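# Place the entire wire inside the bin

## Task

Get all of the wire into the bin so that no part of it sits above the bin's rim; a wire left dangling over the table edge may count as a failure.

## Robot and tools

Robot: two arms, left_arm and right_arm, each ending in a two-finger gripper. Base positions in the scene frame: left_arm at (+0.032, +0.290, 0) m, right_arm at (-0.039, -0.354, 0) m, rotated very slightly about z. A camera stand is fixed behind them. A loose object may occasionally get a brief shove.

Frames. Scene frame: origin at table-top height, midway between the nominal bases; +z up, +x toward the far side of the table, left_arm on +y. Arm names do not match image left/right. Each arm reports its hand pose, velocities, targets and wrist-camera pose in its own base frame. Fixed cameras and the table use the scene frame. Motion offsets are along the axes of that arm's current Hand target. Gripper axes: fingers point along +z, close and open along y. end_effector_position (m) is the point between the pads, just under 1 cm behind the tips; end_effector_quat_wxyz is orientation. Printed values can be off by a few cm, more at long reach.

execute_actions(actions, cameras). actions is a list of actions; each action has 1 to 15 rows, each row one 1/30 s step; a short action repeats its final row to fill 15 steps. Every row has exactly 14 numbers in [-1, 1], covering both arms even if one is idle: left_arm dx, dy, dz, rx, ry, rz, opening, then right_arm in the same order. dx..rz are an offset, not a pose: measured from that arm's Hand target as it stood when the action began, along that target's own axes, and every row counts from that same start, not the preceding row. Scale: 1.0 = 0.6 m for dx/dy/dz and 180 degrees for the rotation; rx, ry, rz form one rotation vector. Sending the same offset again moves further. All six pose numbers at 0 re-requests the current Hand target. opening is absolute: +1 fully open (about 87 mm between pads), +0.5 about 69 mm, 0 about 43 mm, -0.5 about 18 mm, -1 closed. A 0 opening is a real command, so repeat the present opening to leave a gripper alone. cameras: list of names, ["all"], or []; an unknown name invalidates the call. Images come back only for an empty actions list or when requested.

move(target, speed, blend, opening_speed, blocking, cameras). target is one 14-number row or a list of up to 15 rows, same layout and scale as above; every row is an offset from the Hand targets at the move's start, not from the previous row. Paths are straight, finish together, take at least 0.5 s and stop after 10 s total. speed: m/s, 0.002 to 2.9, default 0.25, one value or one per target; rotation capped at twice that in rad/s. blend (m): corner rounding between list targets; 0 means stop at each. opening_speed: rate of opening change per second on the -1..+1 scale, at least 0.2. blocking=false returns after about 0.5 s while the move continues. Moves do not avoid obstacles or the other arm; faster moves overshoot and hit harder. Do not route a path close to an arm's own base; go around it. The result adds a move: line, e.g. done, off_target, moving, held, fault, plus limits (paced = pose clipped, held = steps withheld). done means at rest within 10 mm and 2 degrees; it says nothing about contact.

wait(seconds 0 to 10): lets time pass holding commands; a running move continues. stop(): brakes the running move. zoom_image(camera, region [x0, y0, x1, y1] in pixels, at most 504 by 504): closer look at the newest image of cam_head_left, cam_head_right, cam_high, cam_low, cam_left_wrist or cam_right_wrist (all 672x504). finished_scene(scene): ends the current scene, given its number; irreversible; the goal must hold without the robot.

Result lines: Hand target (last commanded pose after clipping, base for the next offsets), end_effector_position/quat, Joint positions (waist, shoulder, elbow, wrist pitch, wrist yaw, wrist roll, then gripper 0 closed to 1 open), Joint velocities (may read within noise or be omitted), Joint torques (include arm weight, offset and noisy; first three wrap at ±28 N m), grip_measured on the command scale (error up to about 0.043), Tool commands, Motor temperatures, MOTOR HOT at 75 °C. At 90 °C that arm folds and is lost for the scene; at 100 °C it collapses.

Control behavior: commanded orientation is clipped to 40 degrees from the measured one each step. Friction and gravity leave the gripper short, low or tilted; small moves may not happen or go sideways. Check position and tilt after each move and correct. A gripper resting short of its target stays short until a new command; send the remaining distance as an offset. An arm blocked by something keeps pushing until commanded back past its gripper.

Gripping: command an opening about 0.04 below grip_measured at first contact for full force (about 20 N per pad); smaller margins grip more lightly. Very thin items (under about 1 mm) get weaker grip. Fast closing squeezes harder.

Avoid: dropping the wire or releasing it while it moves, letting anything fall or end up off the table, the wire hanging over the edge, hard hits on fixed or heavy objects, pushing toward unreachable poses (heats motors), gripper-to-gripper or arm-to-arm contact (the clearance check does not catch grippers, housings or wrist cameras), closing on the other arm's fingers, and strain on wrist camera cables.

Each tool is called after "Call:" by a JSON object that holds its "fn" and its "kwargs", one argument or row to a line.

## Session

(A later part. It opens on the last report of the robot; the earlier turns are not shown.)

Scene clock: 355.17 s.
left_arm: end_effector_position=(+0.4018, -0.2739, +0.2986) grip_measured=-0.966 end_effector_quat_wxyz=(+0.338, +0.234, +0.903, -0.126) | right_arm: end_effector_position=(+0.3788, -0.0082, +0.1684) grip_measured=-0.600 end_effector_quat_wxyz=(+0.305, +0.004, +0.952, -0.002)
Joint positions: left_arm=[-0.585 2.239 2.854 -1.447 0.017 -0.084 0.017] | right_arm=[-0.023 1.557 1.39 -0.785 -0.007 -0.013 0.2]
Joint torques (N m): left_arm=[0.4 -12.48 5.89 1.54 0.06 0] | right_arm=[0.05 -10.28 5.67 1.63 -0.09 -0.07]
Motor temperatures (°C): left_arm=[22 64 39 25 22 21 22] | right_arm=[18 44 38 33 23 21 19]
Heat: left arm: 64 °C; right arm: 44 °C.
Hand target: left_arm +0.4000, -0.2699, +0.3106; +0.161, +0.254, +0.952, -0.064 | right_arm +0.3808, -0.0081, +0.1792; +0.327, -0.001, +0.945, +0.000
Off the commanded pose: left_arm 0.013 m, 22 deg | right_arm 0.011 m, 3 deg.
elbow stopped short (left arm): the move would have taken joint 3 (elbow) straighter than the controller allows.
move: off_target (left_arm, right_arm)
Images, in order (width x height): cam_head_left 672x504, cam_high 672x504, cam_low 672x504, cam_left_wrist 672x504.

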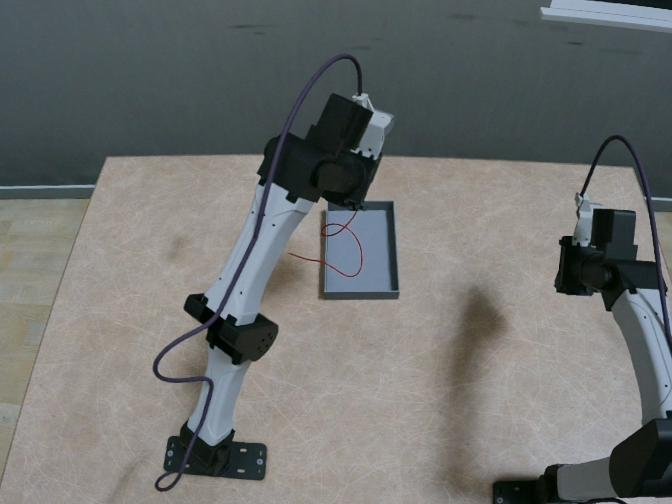

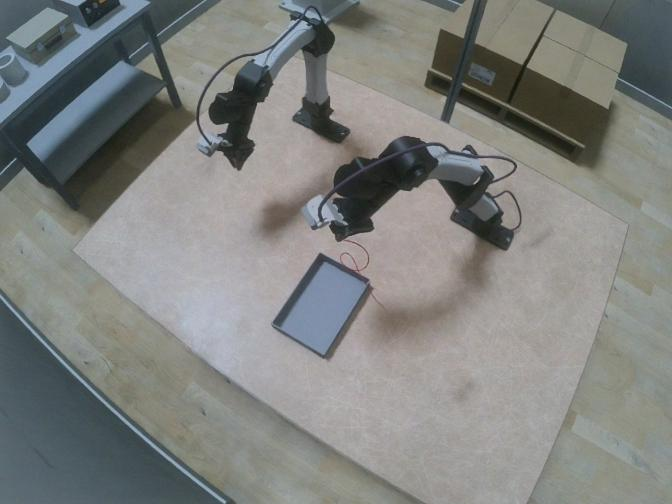

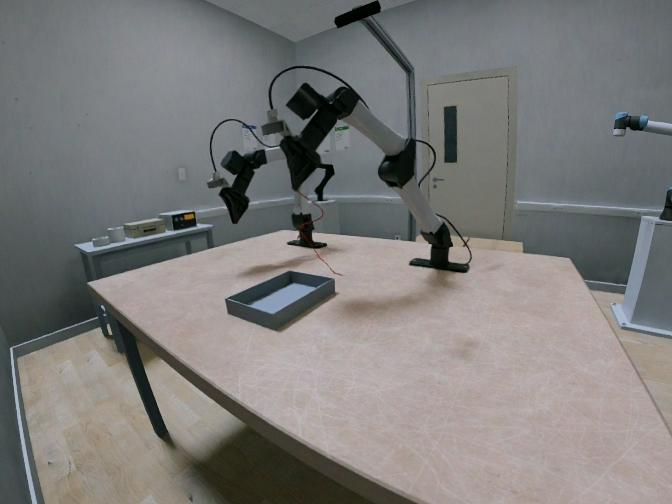

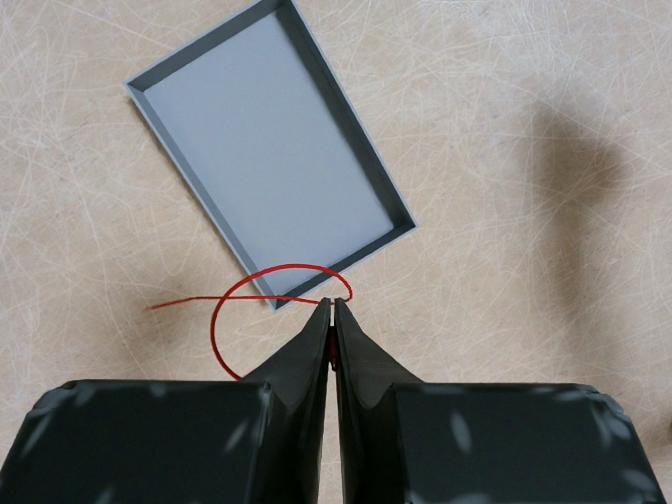

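Call:
{"fn": "move", "kwargs": {
  "target": [0,-0.039,0,0,0,0.333,-1,0,0,0,0,0,0,-0.6],
  "speed": 0.2,
  "cameras": ["cam_left_wrist","cam_low","cam_high","cam_head_left"]
}}

Call:
{"fn": "zoom_image", "kwargs": {
  "camera": "cam_high",
  "region": [220, 180, 420, 380]
}}

Call:
{"fn": "zoom_image", "kwargs": {
  "camera": "cam_head_left",
  "region": [260, 160, 440, 320]
}}

Call:
{"fn": "zoom_image", "kwargs": {
  "camera": "cam_low",
  "region": [200, 160, 380, 340]
}}

Scene clock: 379.17 s.
left_arm: end_effector_position=(+0.3930, -0.2914, +0.3035) grip_measured=-0.966 end_effector_quat_wxyz=(+0.337, +0.675, +0.655, +0.047) | right_arm: end_effector_position=(+0.3788, -0.0082, +0.1684) grip_measured=-0.600 end_effector_quat_wxyz=(+0.305, +0.004, +0.952, -0.002)
Joint positions: left_arm=[-0.717 2.239 2.854 -1.492 -0.035 0.897 0.017] | right_arm=[-0.023 1.557 1.39 -0.785 -0.007 -0.013 0.2]
Joint torques (N m): left_arm=[-1.1 -11.63 5.81 1.37 -0.11 -0.05] | right_arm=[0.09 -10.29 5.68 1.62 -0.1 -0.07]
Motor temperatures (°C): left_arm=[22 56 38 26 22 21 22] | right_arm=[18 43 38 33 23 21 19]
Heat: left arm: 56 °C; right arm: 43 °C.
Hand target: left_arm +0.3882, -0.2901, +0.3116; +0.172, +0.695, +0.697, +0.025 | right_arm +0.3808, -0.0081, +0.1792; +0.327, -0.001, +0.945, +0.000
Off the commanded pose: left_arm 0.009 m, 20 deg | right_arm 0.011 m, 3 deg.
elbow stopped short (left arm): the move would have taken joint 3 (elbow) straighter than the controller allows.
move: off_target (left_arm, right_arm)
Images, in order (width x height): cam_head_left 672x504, cam_high 672x504, cam_low 672x504, cam_left_wrist 672x504.

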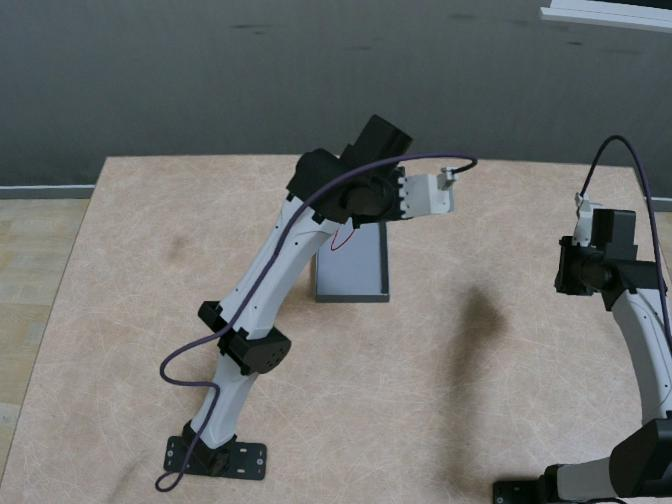

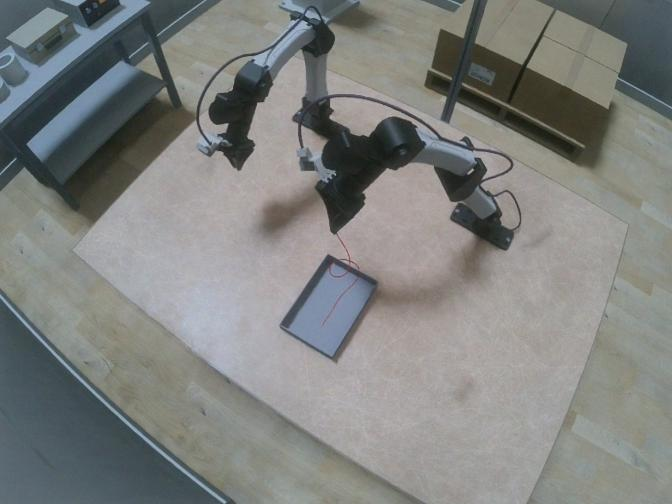

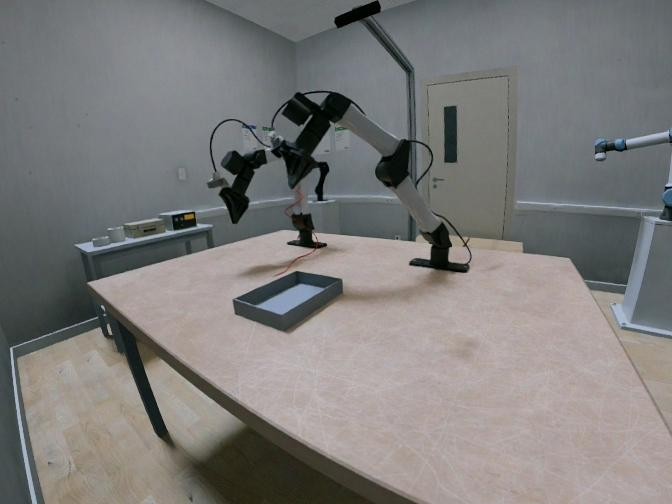

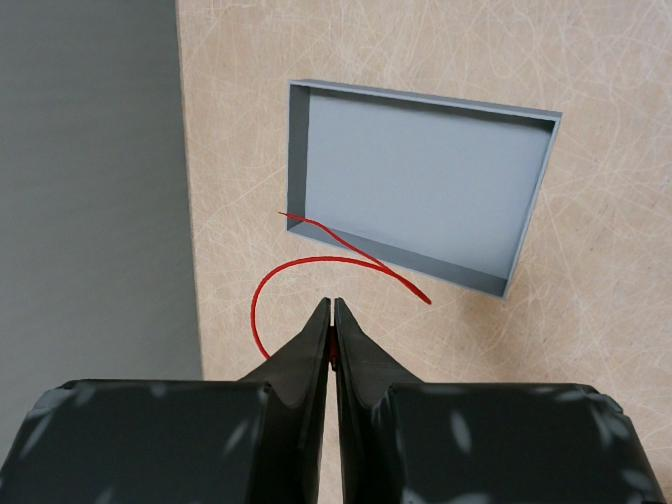

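Scaled by 2.520.

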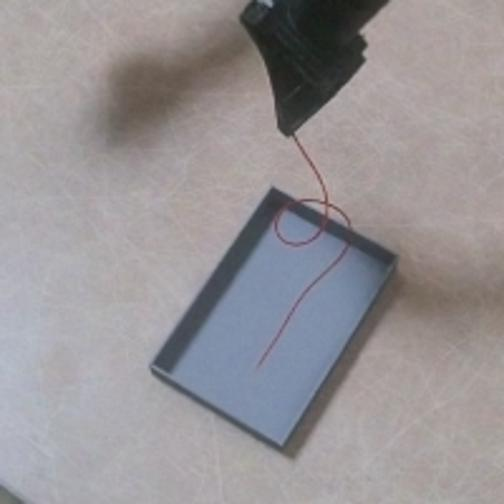

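Scaled by 2.800.

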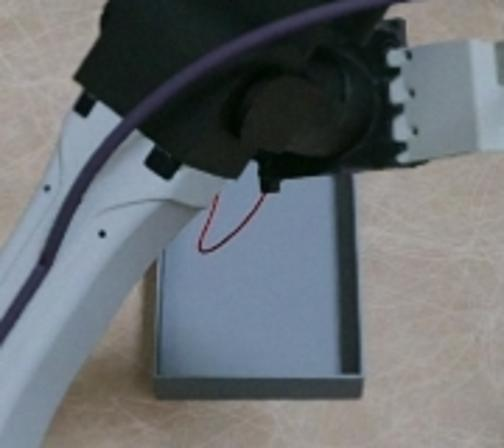

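Scaled by 2.800.

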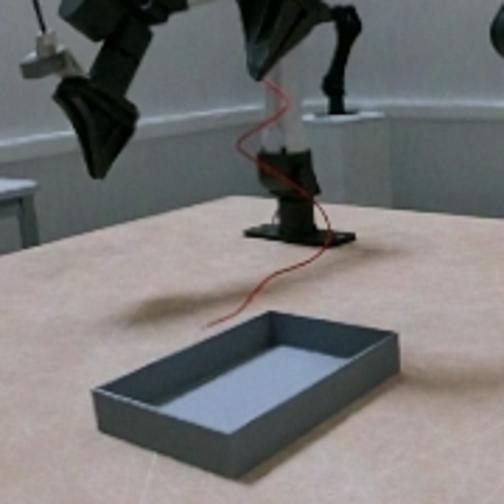

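Call:
{"fn": "move", "kwargs": {
  "target": [0.034,-0.0457,0.156,0,0,0,-1,0,0,0,0,0,0,-0.6],
  "speed": 0.12,
  "cameras": ["cam_left_wrist","cam_low","cam_high","cam_head_left"]
}}

Call:
{"fn": "zoom_image", "kwargs": {
  "camera": "cam_high",
  "region": [220, 180, 420, 380]
}}

Call:
{"fn": "zoom_image", "kwargs": {
  "camera": "cam_low",
  "region": [200, 160, 380, 340]
}}

Scene clock: 397.60 s.
left_arm: end_effector_position=(+0.3909, -0.2904, +0.2194) grip_measured=-0.966 end_effector_quat_wxyz=(+0.215, +0.693, +0.688, +0.034) | right_arm: end_effector_position=(+0.3788, -0.0082, +0.1684) grip_measured=-0.600 end_effector_quat_wxyz=(+0.305, +0.004, +0.952, -0.002)
Joint positions: left_arm=[-0.717 2.348 2.764 -1.551 -0.036 0.869 0.017] | right_arm=[-0.023 1.557 1.39 -0.785 -0.007 -0.013 0.2]
Joint torques (N m): left_arm=[-0.36 -10.67 4.75 0.98 0.04 -0.11] | right_arm=[0.06 -10.32 5.65 1.61 -0.1 -0.07]
Heat: left arm: 53 °C; right arm: 43 °C.
Hand target: left_arm +0.3881, -0.2901, +0.2119; +0.172, +0.695, +0.697, +0.025 | right_arm +0.3808, -0.0081, +0.1792; +0.327, -0.001, +0.945, +0.000
Off the commanded pose: left_arm 0.008 m, 5 deg | right_arm 0.011 m, 3 deg.
joint sent to its limit (left arm) — joint 4 (wrist pitch), lower limit. The joint targets are off in orientation, not in position.
move: off_target (left_arm, right_arm)
Images, in order (width x height): cam_head_left 672x504, cam_high 672x504, cam_low 672x504, cam_left_wrist 672x504.

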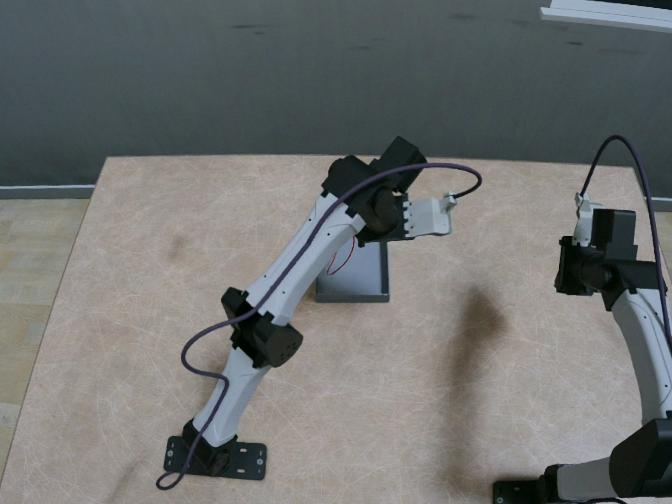

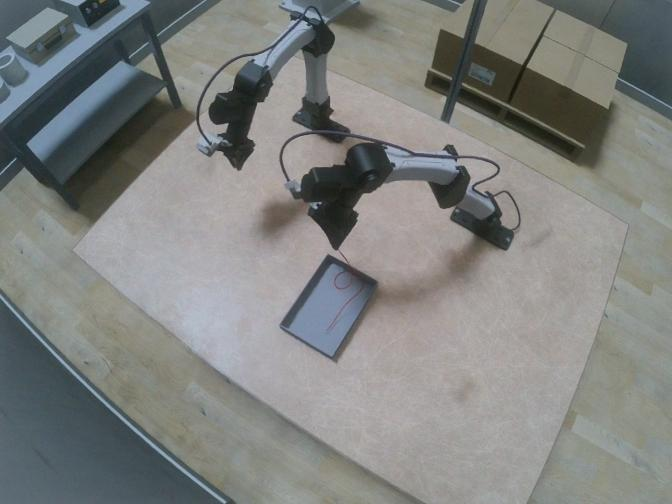

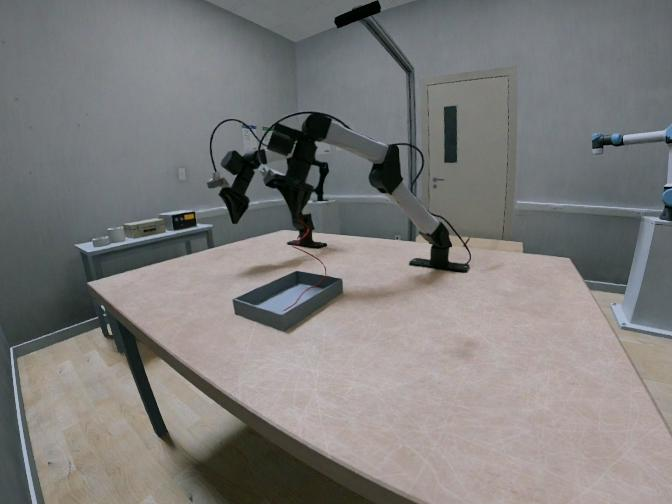

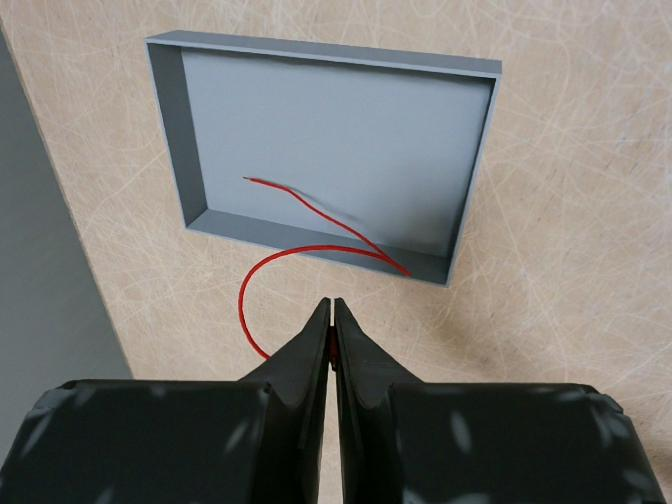

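Scaled by 2.520.

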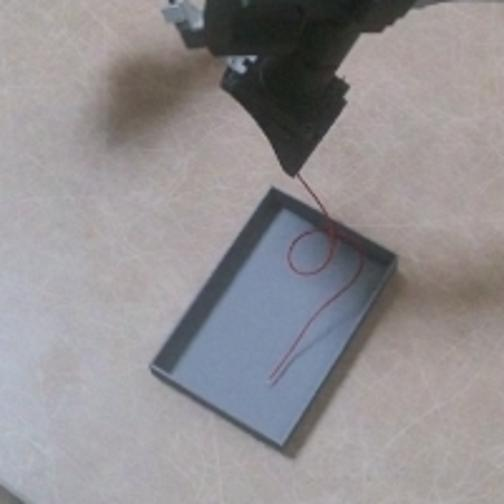

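Scaled by 2.800.

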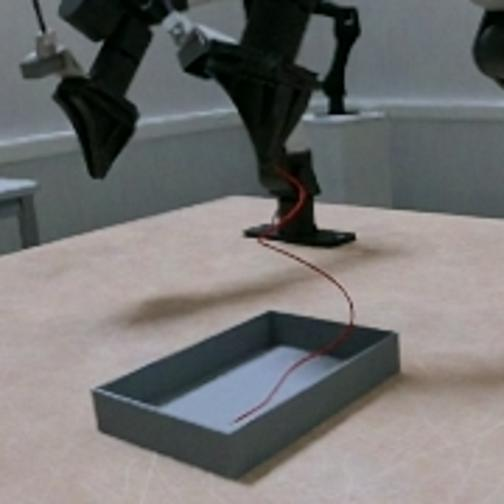

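Call:
{"fn": "move", "kwargs": {
  "target": [0.063,-0.017,0.176,0,0,0,-1,0,0,0,0,0,0,-0.6],
  "speed": 0.1,
  "cameras": ["cam_left_wrist","cam_low","cam_high","cam_head_left"]
}}

Call:
{"fn": "zoom_image", "kwargs": {
  "camera": "cam_high",
  "region": [220, 180, 420, 380]
}}

Call:
{"fn": "zoom_image", "kwargs": {
  "camera": "cam_low",
  "region": [200, 160, 380, 340]
}}

Scene clock: 409.67 s.
left_arm: end_effector_position=(+0.4055, -0.2764, +0.0929) grip_measured=-0.966 end_effector_quat_wxyz=(+0.158, +0.697, +0.699, +0.026) | right_arm: end_effector_position=(+0.3788, -0.0082, +0.1684) grip_measured=-0.600 end_effector_quat_wxyz=(+0.305, +0.004, +0.952, -0.002)
Joint positions: left_arm=[-0.67 2.24 2.066 -1.075 -0.015 0.899 0.017] | right_arm=[-0.023 1.557 1.39 -0.785 -0.007 -0.013 0.2]
Joint torques (N m): left_arm=[0.53 -14.3 5.5 1.06 0.1 0.01] | right_arm=[0.03 -10.33 5.7 1.62 -0.09 -0.06]
Heat: left arm: 53 °C; right arm: 43 °C.
Hand target: left_arm +0.4082, -0.2751, +0.1021; +0.172, +0.695, +0.697, +0.025 | right_arm +0.3808, -0.0081, +0.1792; +0.327, -0.001, +0.945, +0.000
Off the commanded pose: left_arm 0.010 m, 2 deg | right_arm 0.011 m, 3 deg.
move: off_target (right_arm)
Images, in order (width x height): cam_head_left 672x504, cam_high 672x504, cam_low 672x504, cam_left_wrist 672x504.

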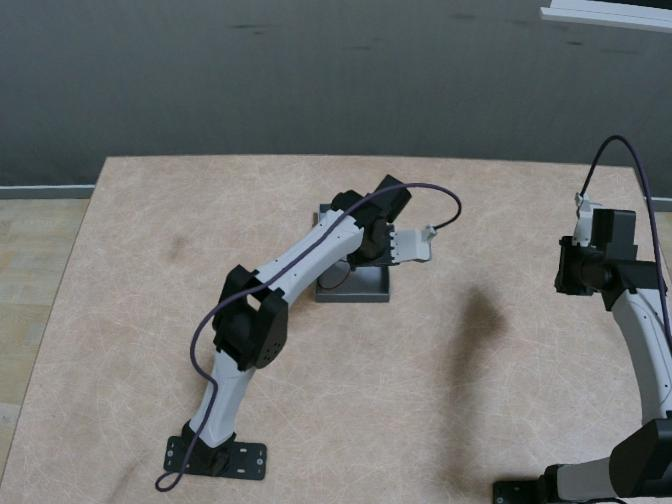

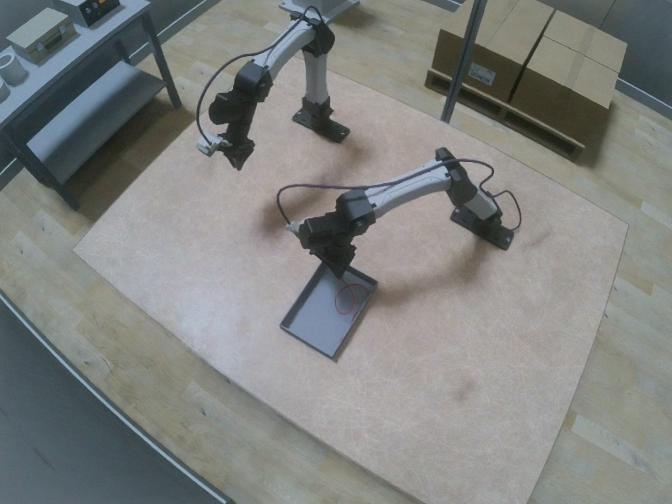

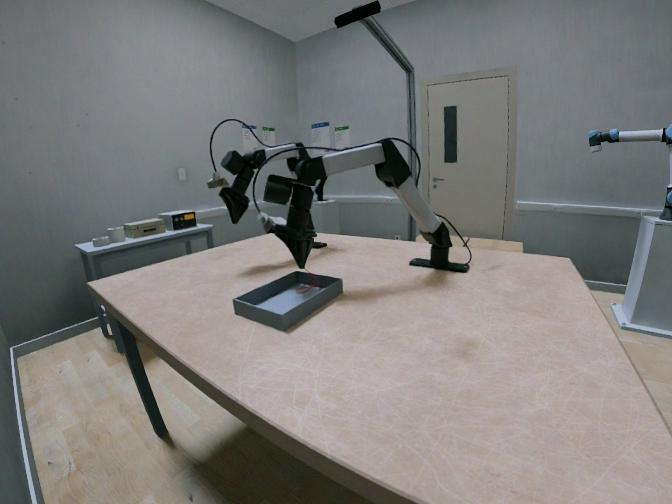

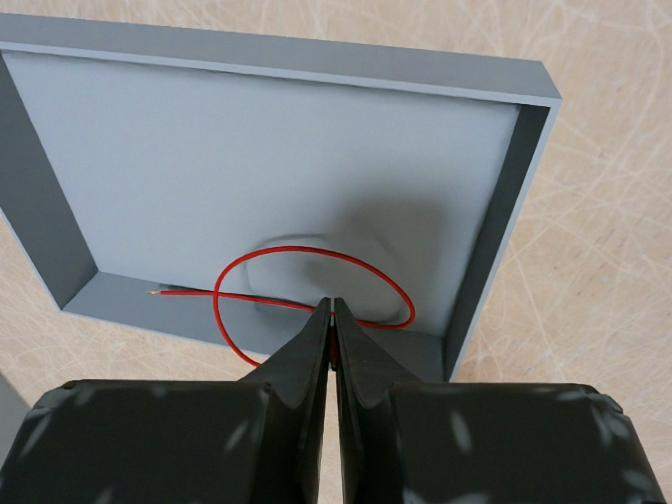

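Scaled by 2.520.

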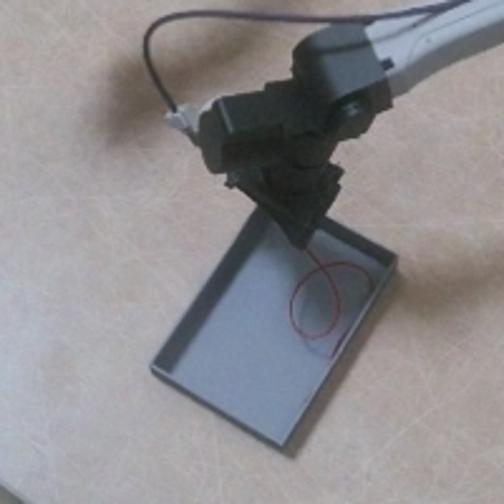

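Scaled by 2.800.

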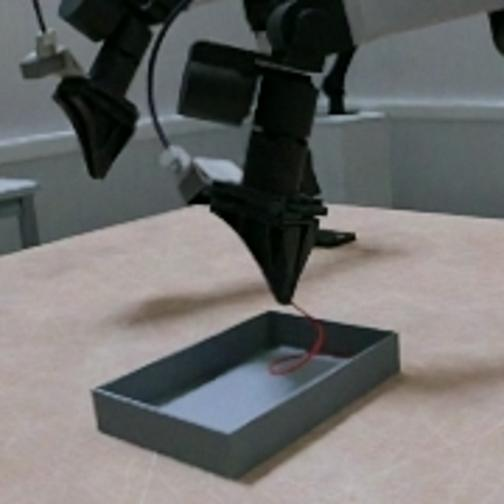

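Call:
{"fn": "move", "kwargs": {
  "target": [0.0585,-0.009,0.1157,-0.1363,-0.0588,-0.1511,-1,0,0,0,0,0,0,-0.6],
  "speed": 0.07,
  "cameras": ["cam_left_wrist","cam_low","cam_high","cam_head_left"]
}}

Call:
{"fn": "zoom_image", "kwargs": {
  "camera": "cam_high",
  "region": [220, 180, 420, 380]
}}

Call:
{"fn": "zoom_image", "kwargs": {
  "camera": "cam_low",
  "region": [200, 160, 380, 340]
}}

Scene clock: 438.67 s.
left_arm: end_effector_position=(+0.4242, -0.2600, +0.0280) grip_measured=-0.966 end_effector_quat_wxyz=(+0.378, +0.467, +0.796, +0.065) | right_arm: end_effector_position=(+0.3788, -0.0082, +0.1684) grip_measured=-0.600 end_effector_quat_wxyz=(+0.305, +0.004, +0.952, -0.002)
Joint positions: left_arm=[-0.663 2.018 1.265 -0.054 -0.213 0.484 0.017] | right_arm=[-0.023 1.557 1.39 -0.785 -0.007 -0.013 0.2]
Joint torques (N m): left_arm=[0.21 -11.3 4.96 1.67 -0.18 -0.22] | right_arm=[0.06 -10.3 5.67 1.62 -0.1 -0.07]
Motor temperatures (°C): left_arm=[22 55 36 25 22 21 22] | right_arm=[18 43 38 34 23 21 19]
Heat: left arm: 55 °C; right arm: 43 °C.
Hand target: left_arm +0.4229, -0.2551, +0.0282; +0.378, +0.461, +0.800, +0.067 | right_arm +0.3808, -0.0081, +0.1792; +0.327, -0.001, +0.945, +0.000
Off the commanded pose: left_arm 0.005 m, 1 deg | right_arm 0.011 m, 3 deg.
move: off_target (right_arm)
Images, in order (width x height): cam_head_left 672x504, cam_high 672x504, cam_low 672x504, cam_left_wrist 672x504.

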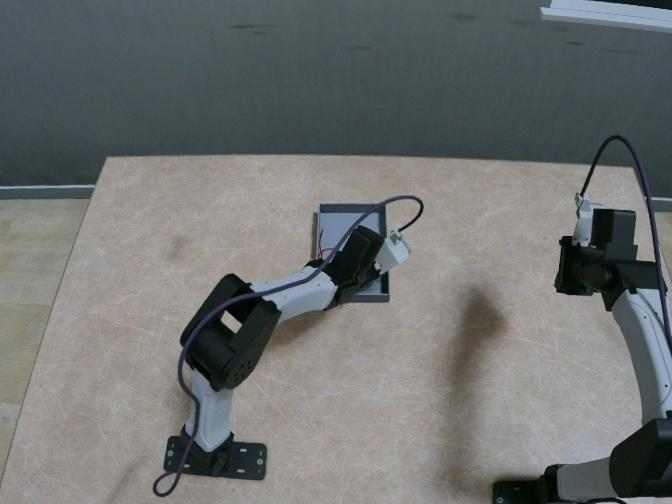

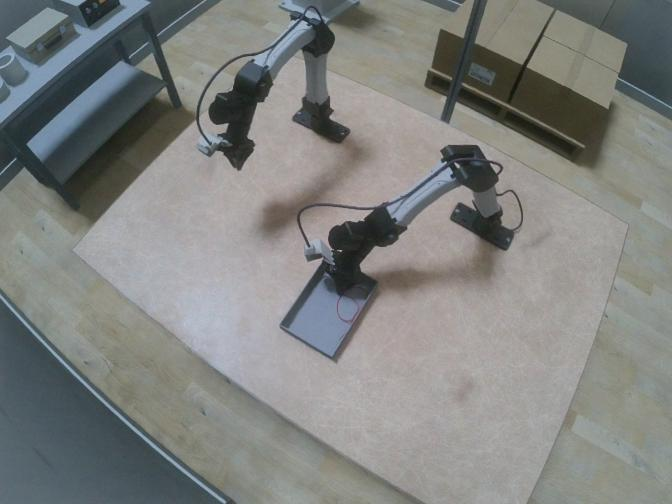

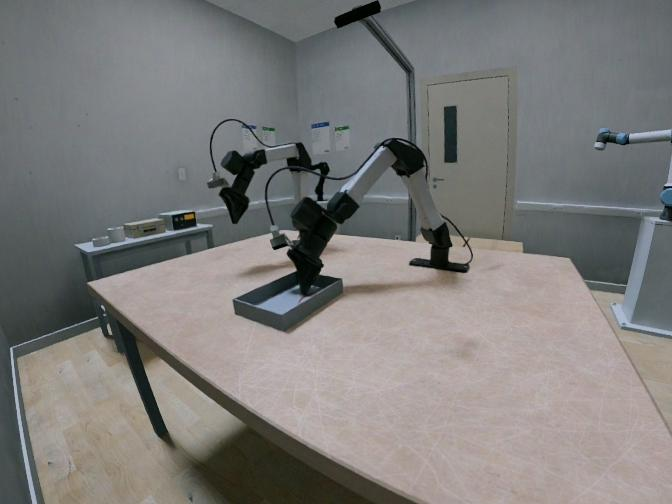

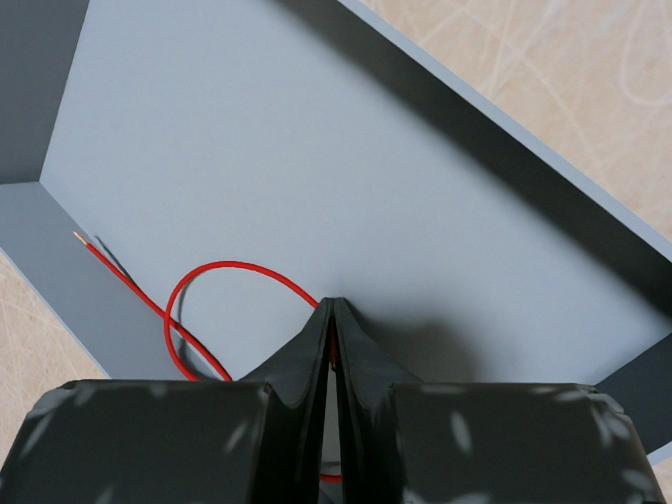

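Scaled by 2.520.

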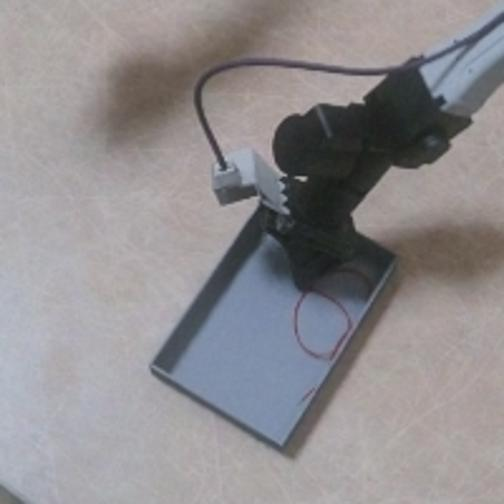

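Scaled by 2.800.

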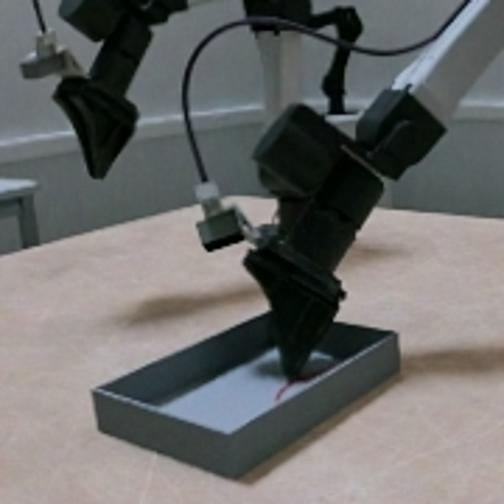

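Call:
{"fn": "move", "kwargs": {
  "target": [
    [0.0072,-0.006,0.0094,0,0,0,-1,0,0,0,0,0,0,-0.6],
    [0.0072,-0.006,0.0094,0,0,0,-0.7,0,0,0,0,0,0,-0.6]
  ],
  "speed": 0.05,
  "opening_speed": 0.3,
  "cameras": ["cam_left_wrist","cam_low","cam_high"]
}}

Call:
{"fn": "zoom_image", "kwargs": {
  "camera": "cam_low",
  "region": [220, 250, 360, 340]
}}

Call:
{"fn": "zoom_image", "kwargs": {
  "camera": "cam_high",
  "region": [270, 240, 400, 370]
}}

Scene clock: 448.50 s.
left_arm: end_effector_position=(+0.4277, -0.2597, +0.0292) grip_measured=-0.701 end_effector_quat_wxyz=(+0.389, +0.461, +0.794, +0.070) | right_arm: end_effector_position=(+0.3788, -0.0082, +0.1684) grip_measured=-0.600 end_effector_quat_wxyz=(+0.305, +0.004, +0.952, -0.002)
Joint positions: left_arm=[-0.663 2.018 1.252 -0.017 -0.227 0.484 0.15] | right_arm=[-0.023 1.557 1.39 -0.785 -0.007 -0.013 0.2]
Joint torques (N m): left_arm=[0.21 -9.83 4.81 1.58 0 -0.21] | right_arm=[0.08 -10.33 5.68 1.62 -0.09 -0.08]
Heat: left arm: 54 °C; right arm: 43 °C.
Hand target: left_arm +0.4230, -0.2551, +0.0202; +0.378, +0.461, +0.800, +0.067 | right_arm +0.3808, -0.0081, +0.1792; +0.327, -0.001, +0.945, +0.000
Off the commanded pose: left_arm 0.011 m, 2 deg | right_arm 0.011 m, 3 deg.
move: off_target (left_arm, right_arm)
Images, in order (width x height): cam_high 672x504, cam_low 672x504, cam_left_wrist 672x504.

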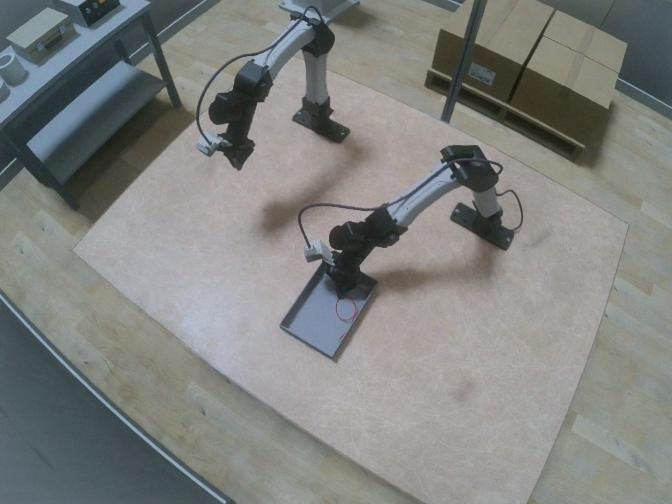

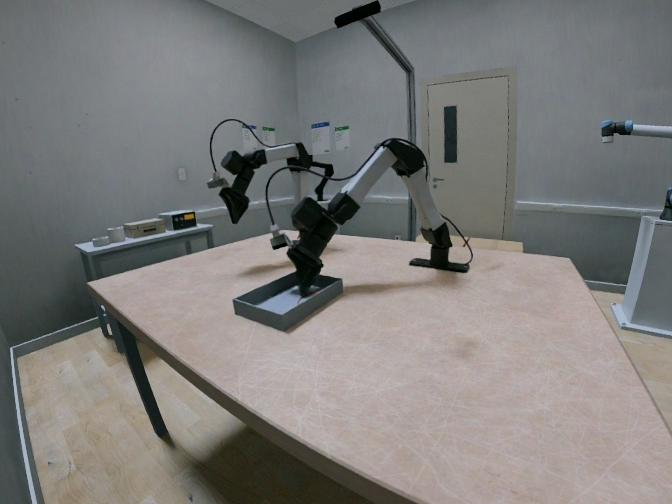

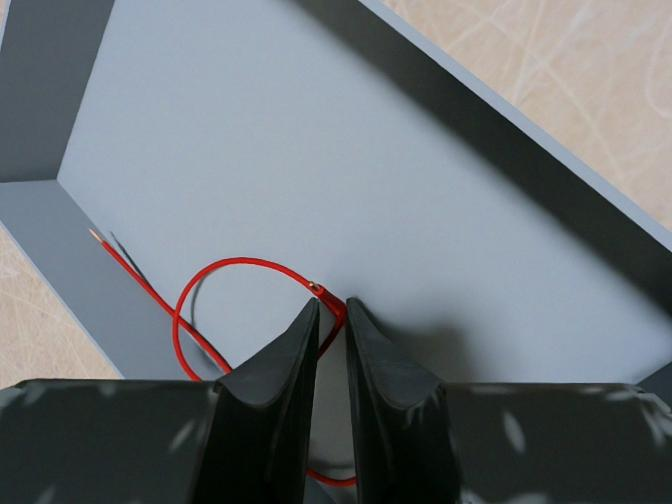

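Scaled by 3.600.

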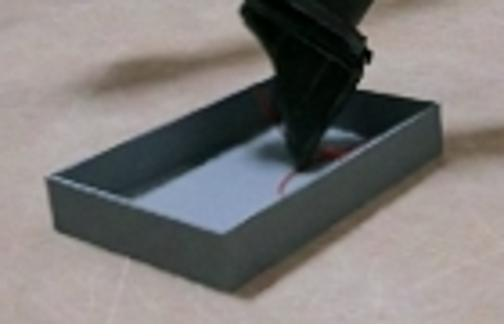

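Scaled by 3.877.

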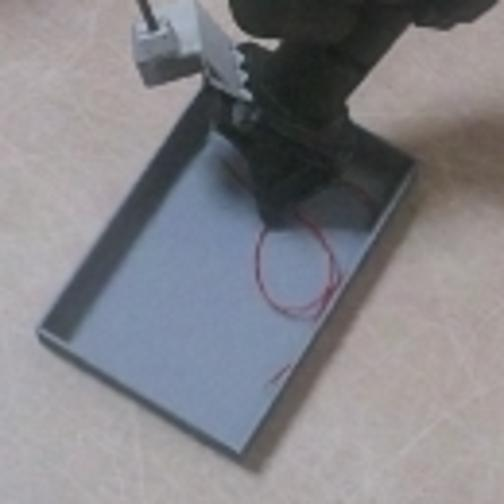

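Call:
{"fn": "move", "kwargs": {
  "target": [
    [0,0,0,0,0,0,-0.4,0,0,0,0,0,0,-0.6],
    [0,0,-0.2,0,0,0,-0.4,0,0,0,0,0,0,-0.6]
  ],
  "speed": 0.12,
  "opening_speed": 0.5,
  "cameras": ["cam_left_wrist","cam_low","cam_high","cam_head_right"]
}}

Call:
{"fn": "zoom_image", "kwargs": {
  "camera": "cam_low",
  "region": [220, 250, 360, 340]
}}

Call:
{"fn": "zoom_image", "kwargs": {
  "camera": "cam_head_right",
  "region": [310, 180, 450, 320]
}}

Call:
{"fn": "zoom_image", "kwargs": {
  "camera": "cam_high",
  "region": [270, 240, 400, 370]
}}

Scene clock: 459.87 s.
left_arm: end_effector_position=(+0.3484, -0.2282, +0.1050) grip_measured=-0.400 end_effector_quat_wxyz=(+0.381, +0.461, +0.799, +0.065) | right_arm: end_effector_position=(+0.3788, -0.0082, +0.1684) grip_measured=-0.600 end_effector_quat_wxyz=(+0.305, +0.004, +0.952, -0.002)
Joint positions: left_arm=[-0.731 1.623 1.091 -0.282 -0.266 0.422 0.3] | right_arm=[-0.023 1.557 1.39 -0.785 -0.007 -0.013 0.2]
Joint torques (N m): left_arm=[-0.99 -8.49 5.75 1.49 -0.2 -0.17] | right_arm=[0.06 -10.29 5.67 1.62 -0.1 -0.07]
Heat: left arm: 53 °C; right arm: 43 °C.
Hand target: left_arm +0.3430, -0.2262, +0.1050; +0.378, +0.461, +0.800, +0.067 | right_arm +0.3808, -0.0081, +0.1792; +0.327, -0.001, +0.945, +0.000
Off the commanded pose: left_arm 0.006 m, 0 deg | right_arm 0.011 m, 3 deg.
move: off_target (right_arm)
Images, in order (width x height): cam_head_right 672x504, cam_high 672x504, cam_low 672x504, cam_left_wrist 672x504.

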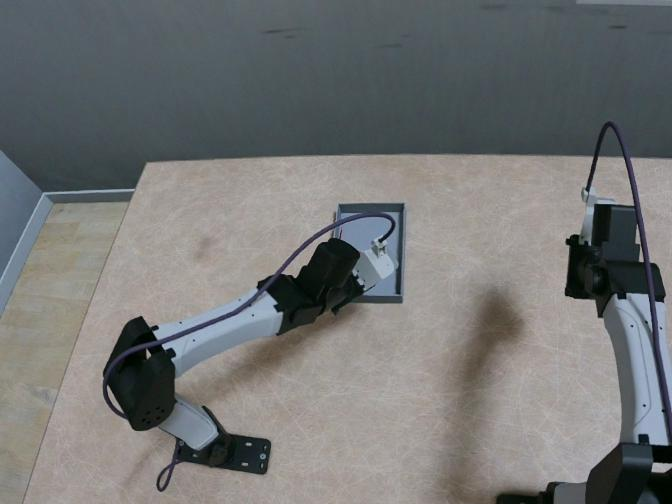

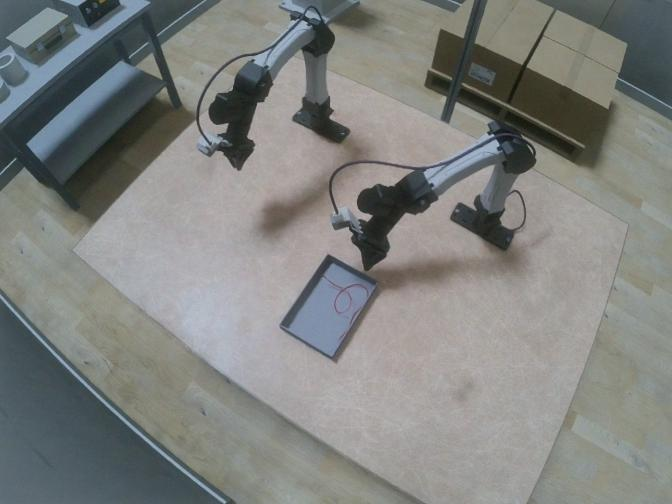

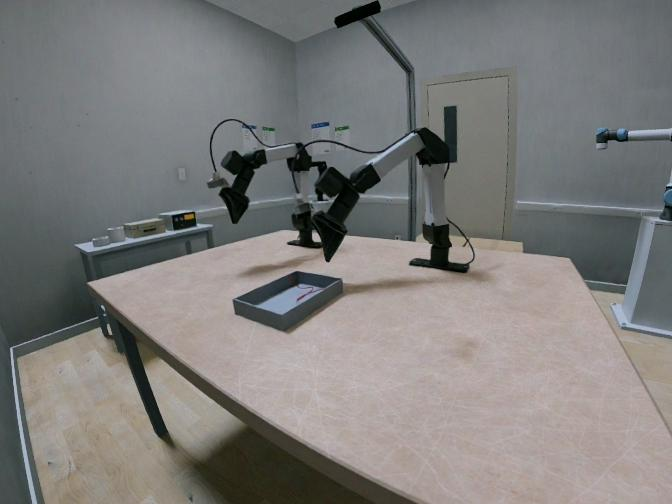

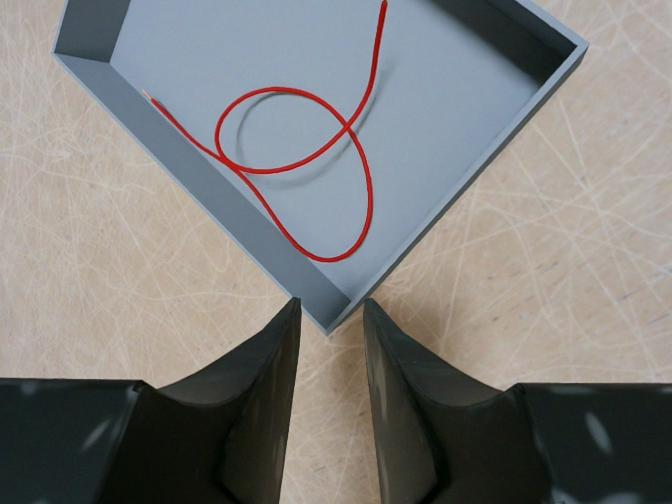

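Scaled by 3.600.

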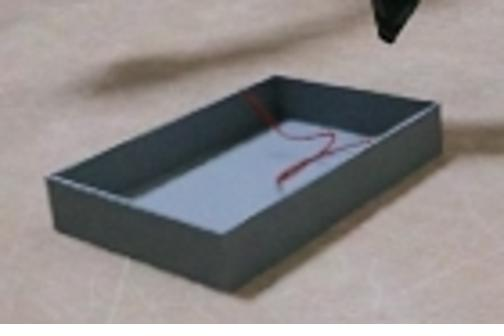

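Scaled by 3.600.

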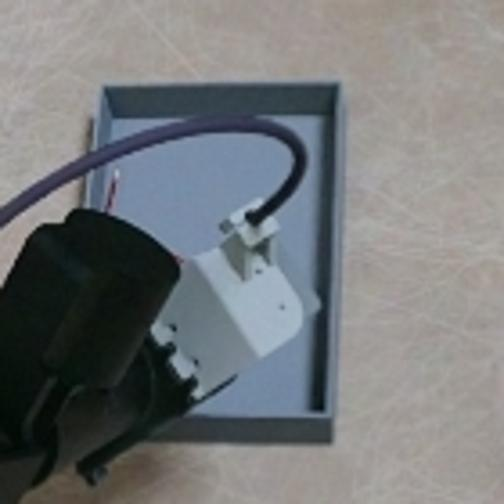

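Scaled by 3.877.

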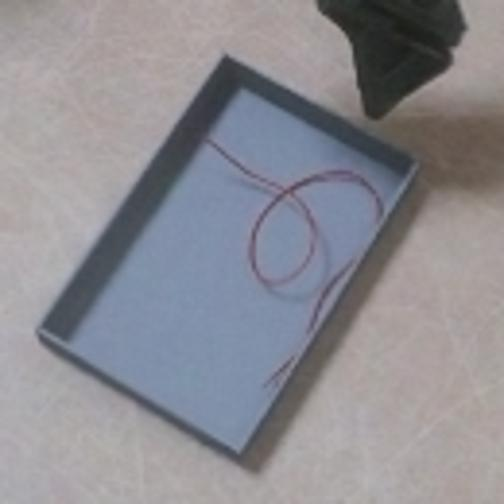

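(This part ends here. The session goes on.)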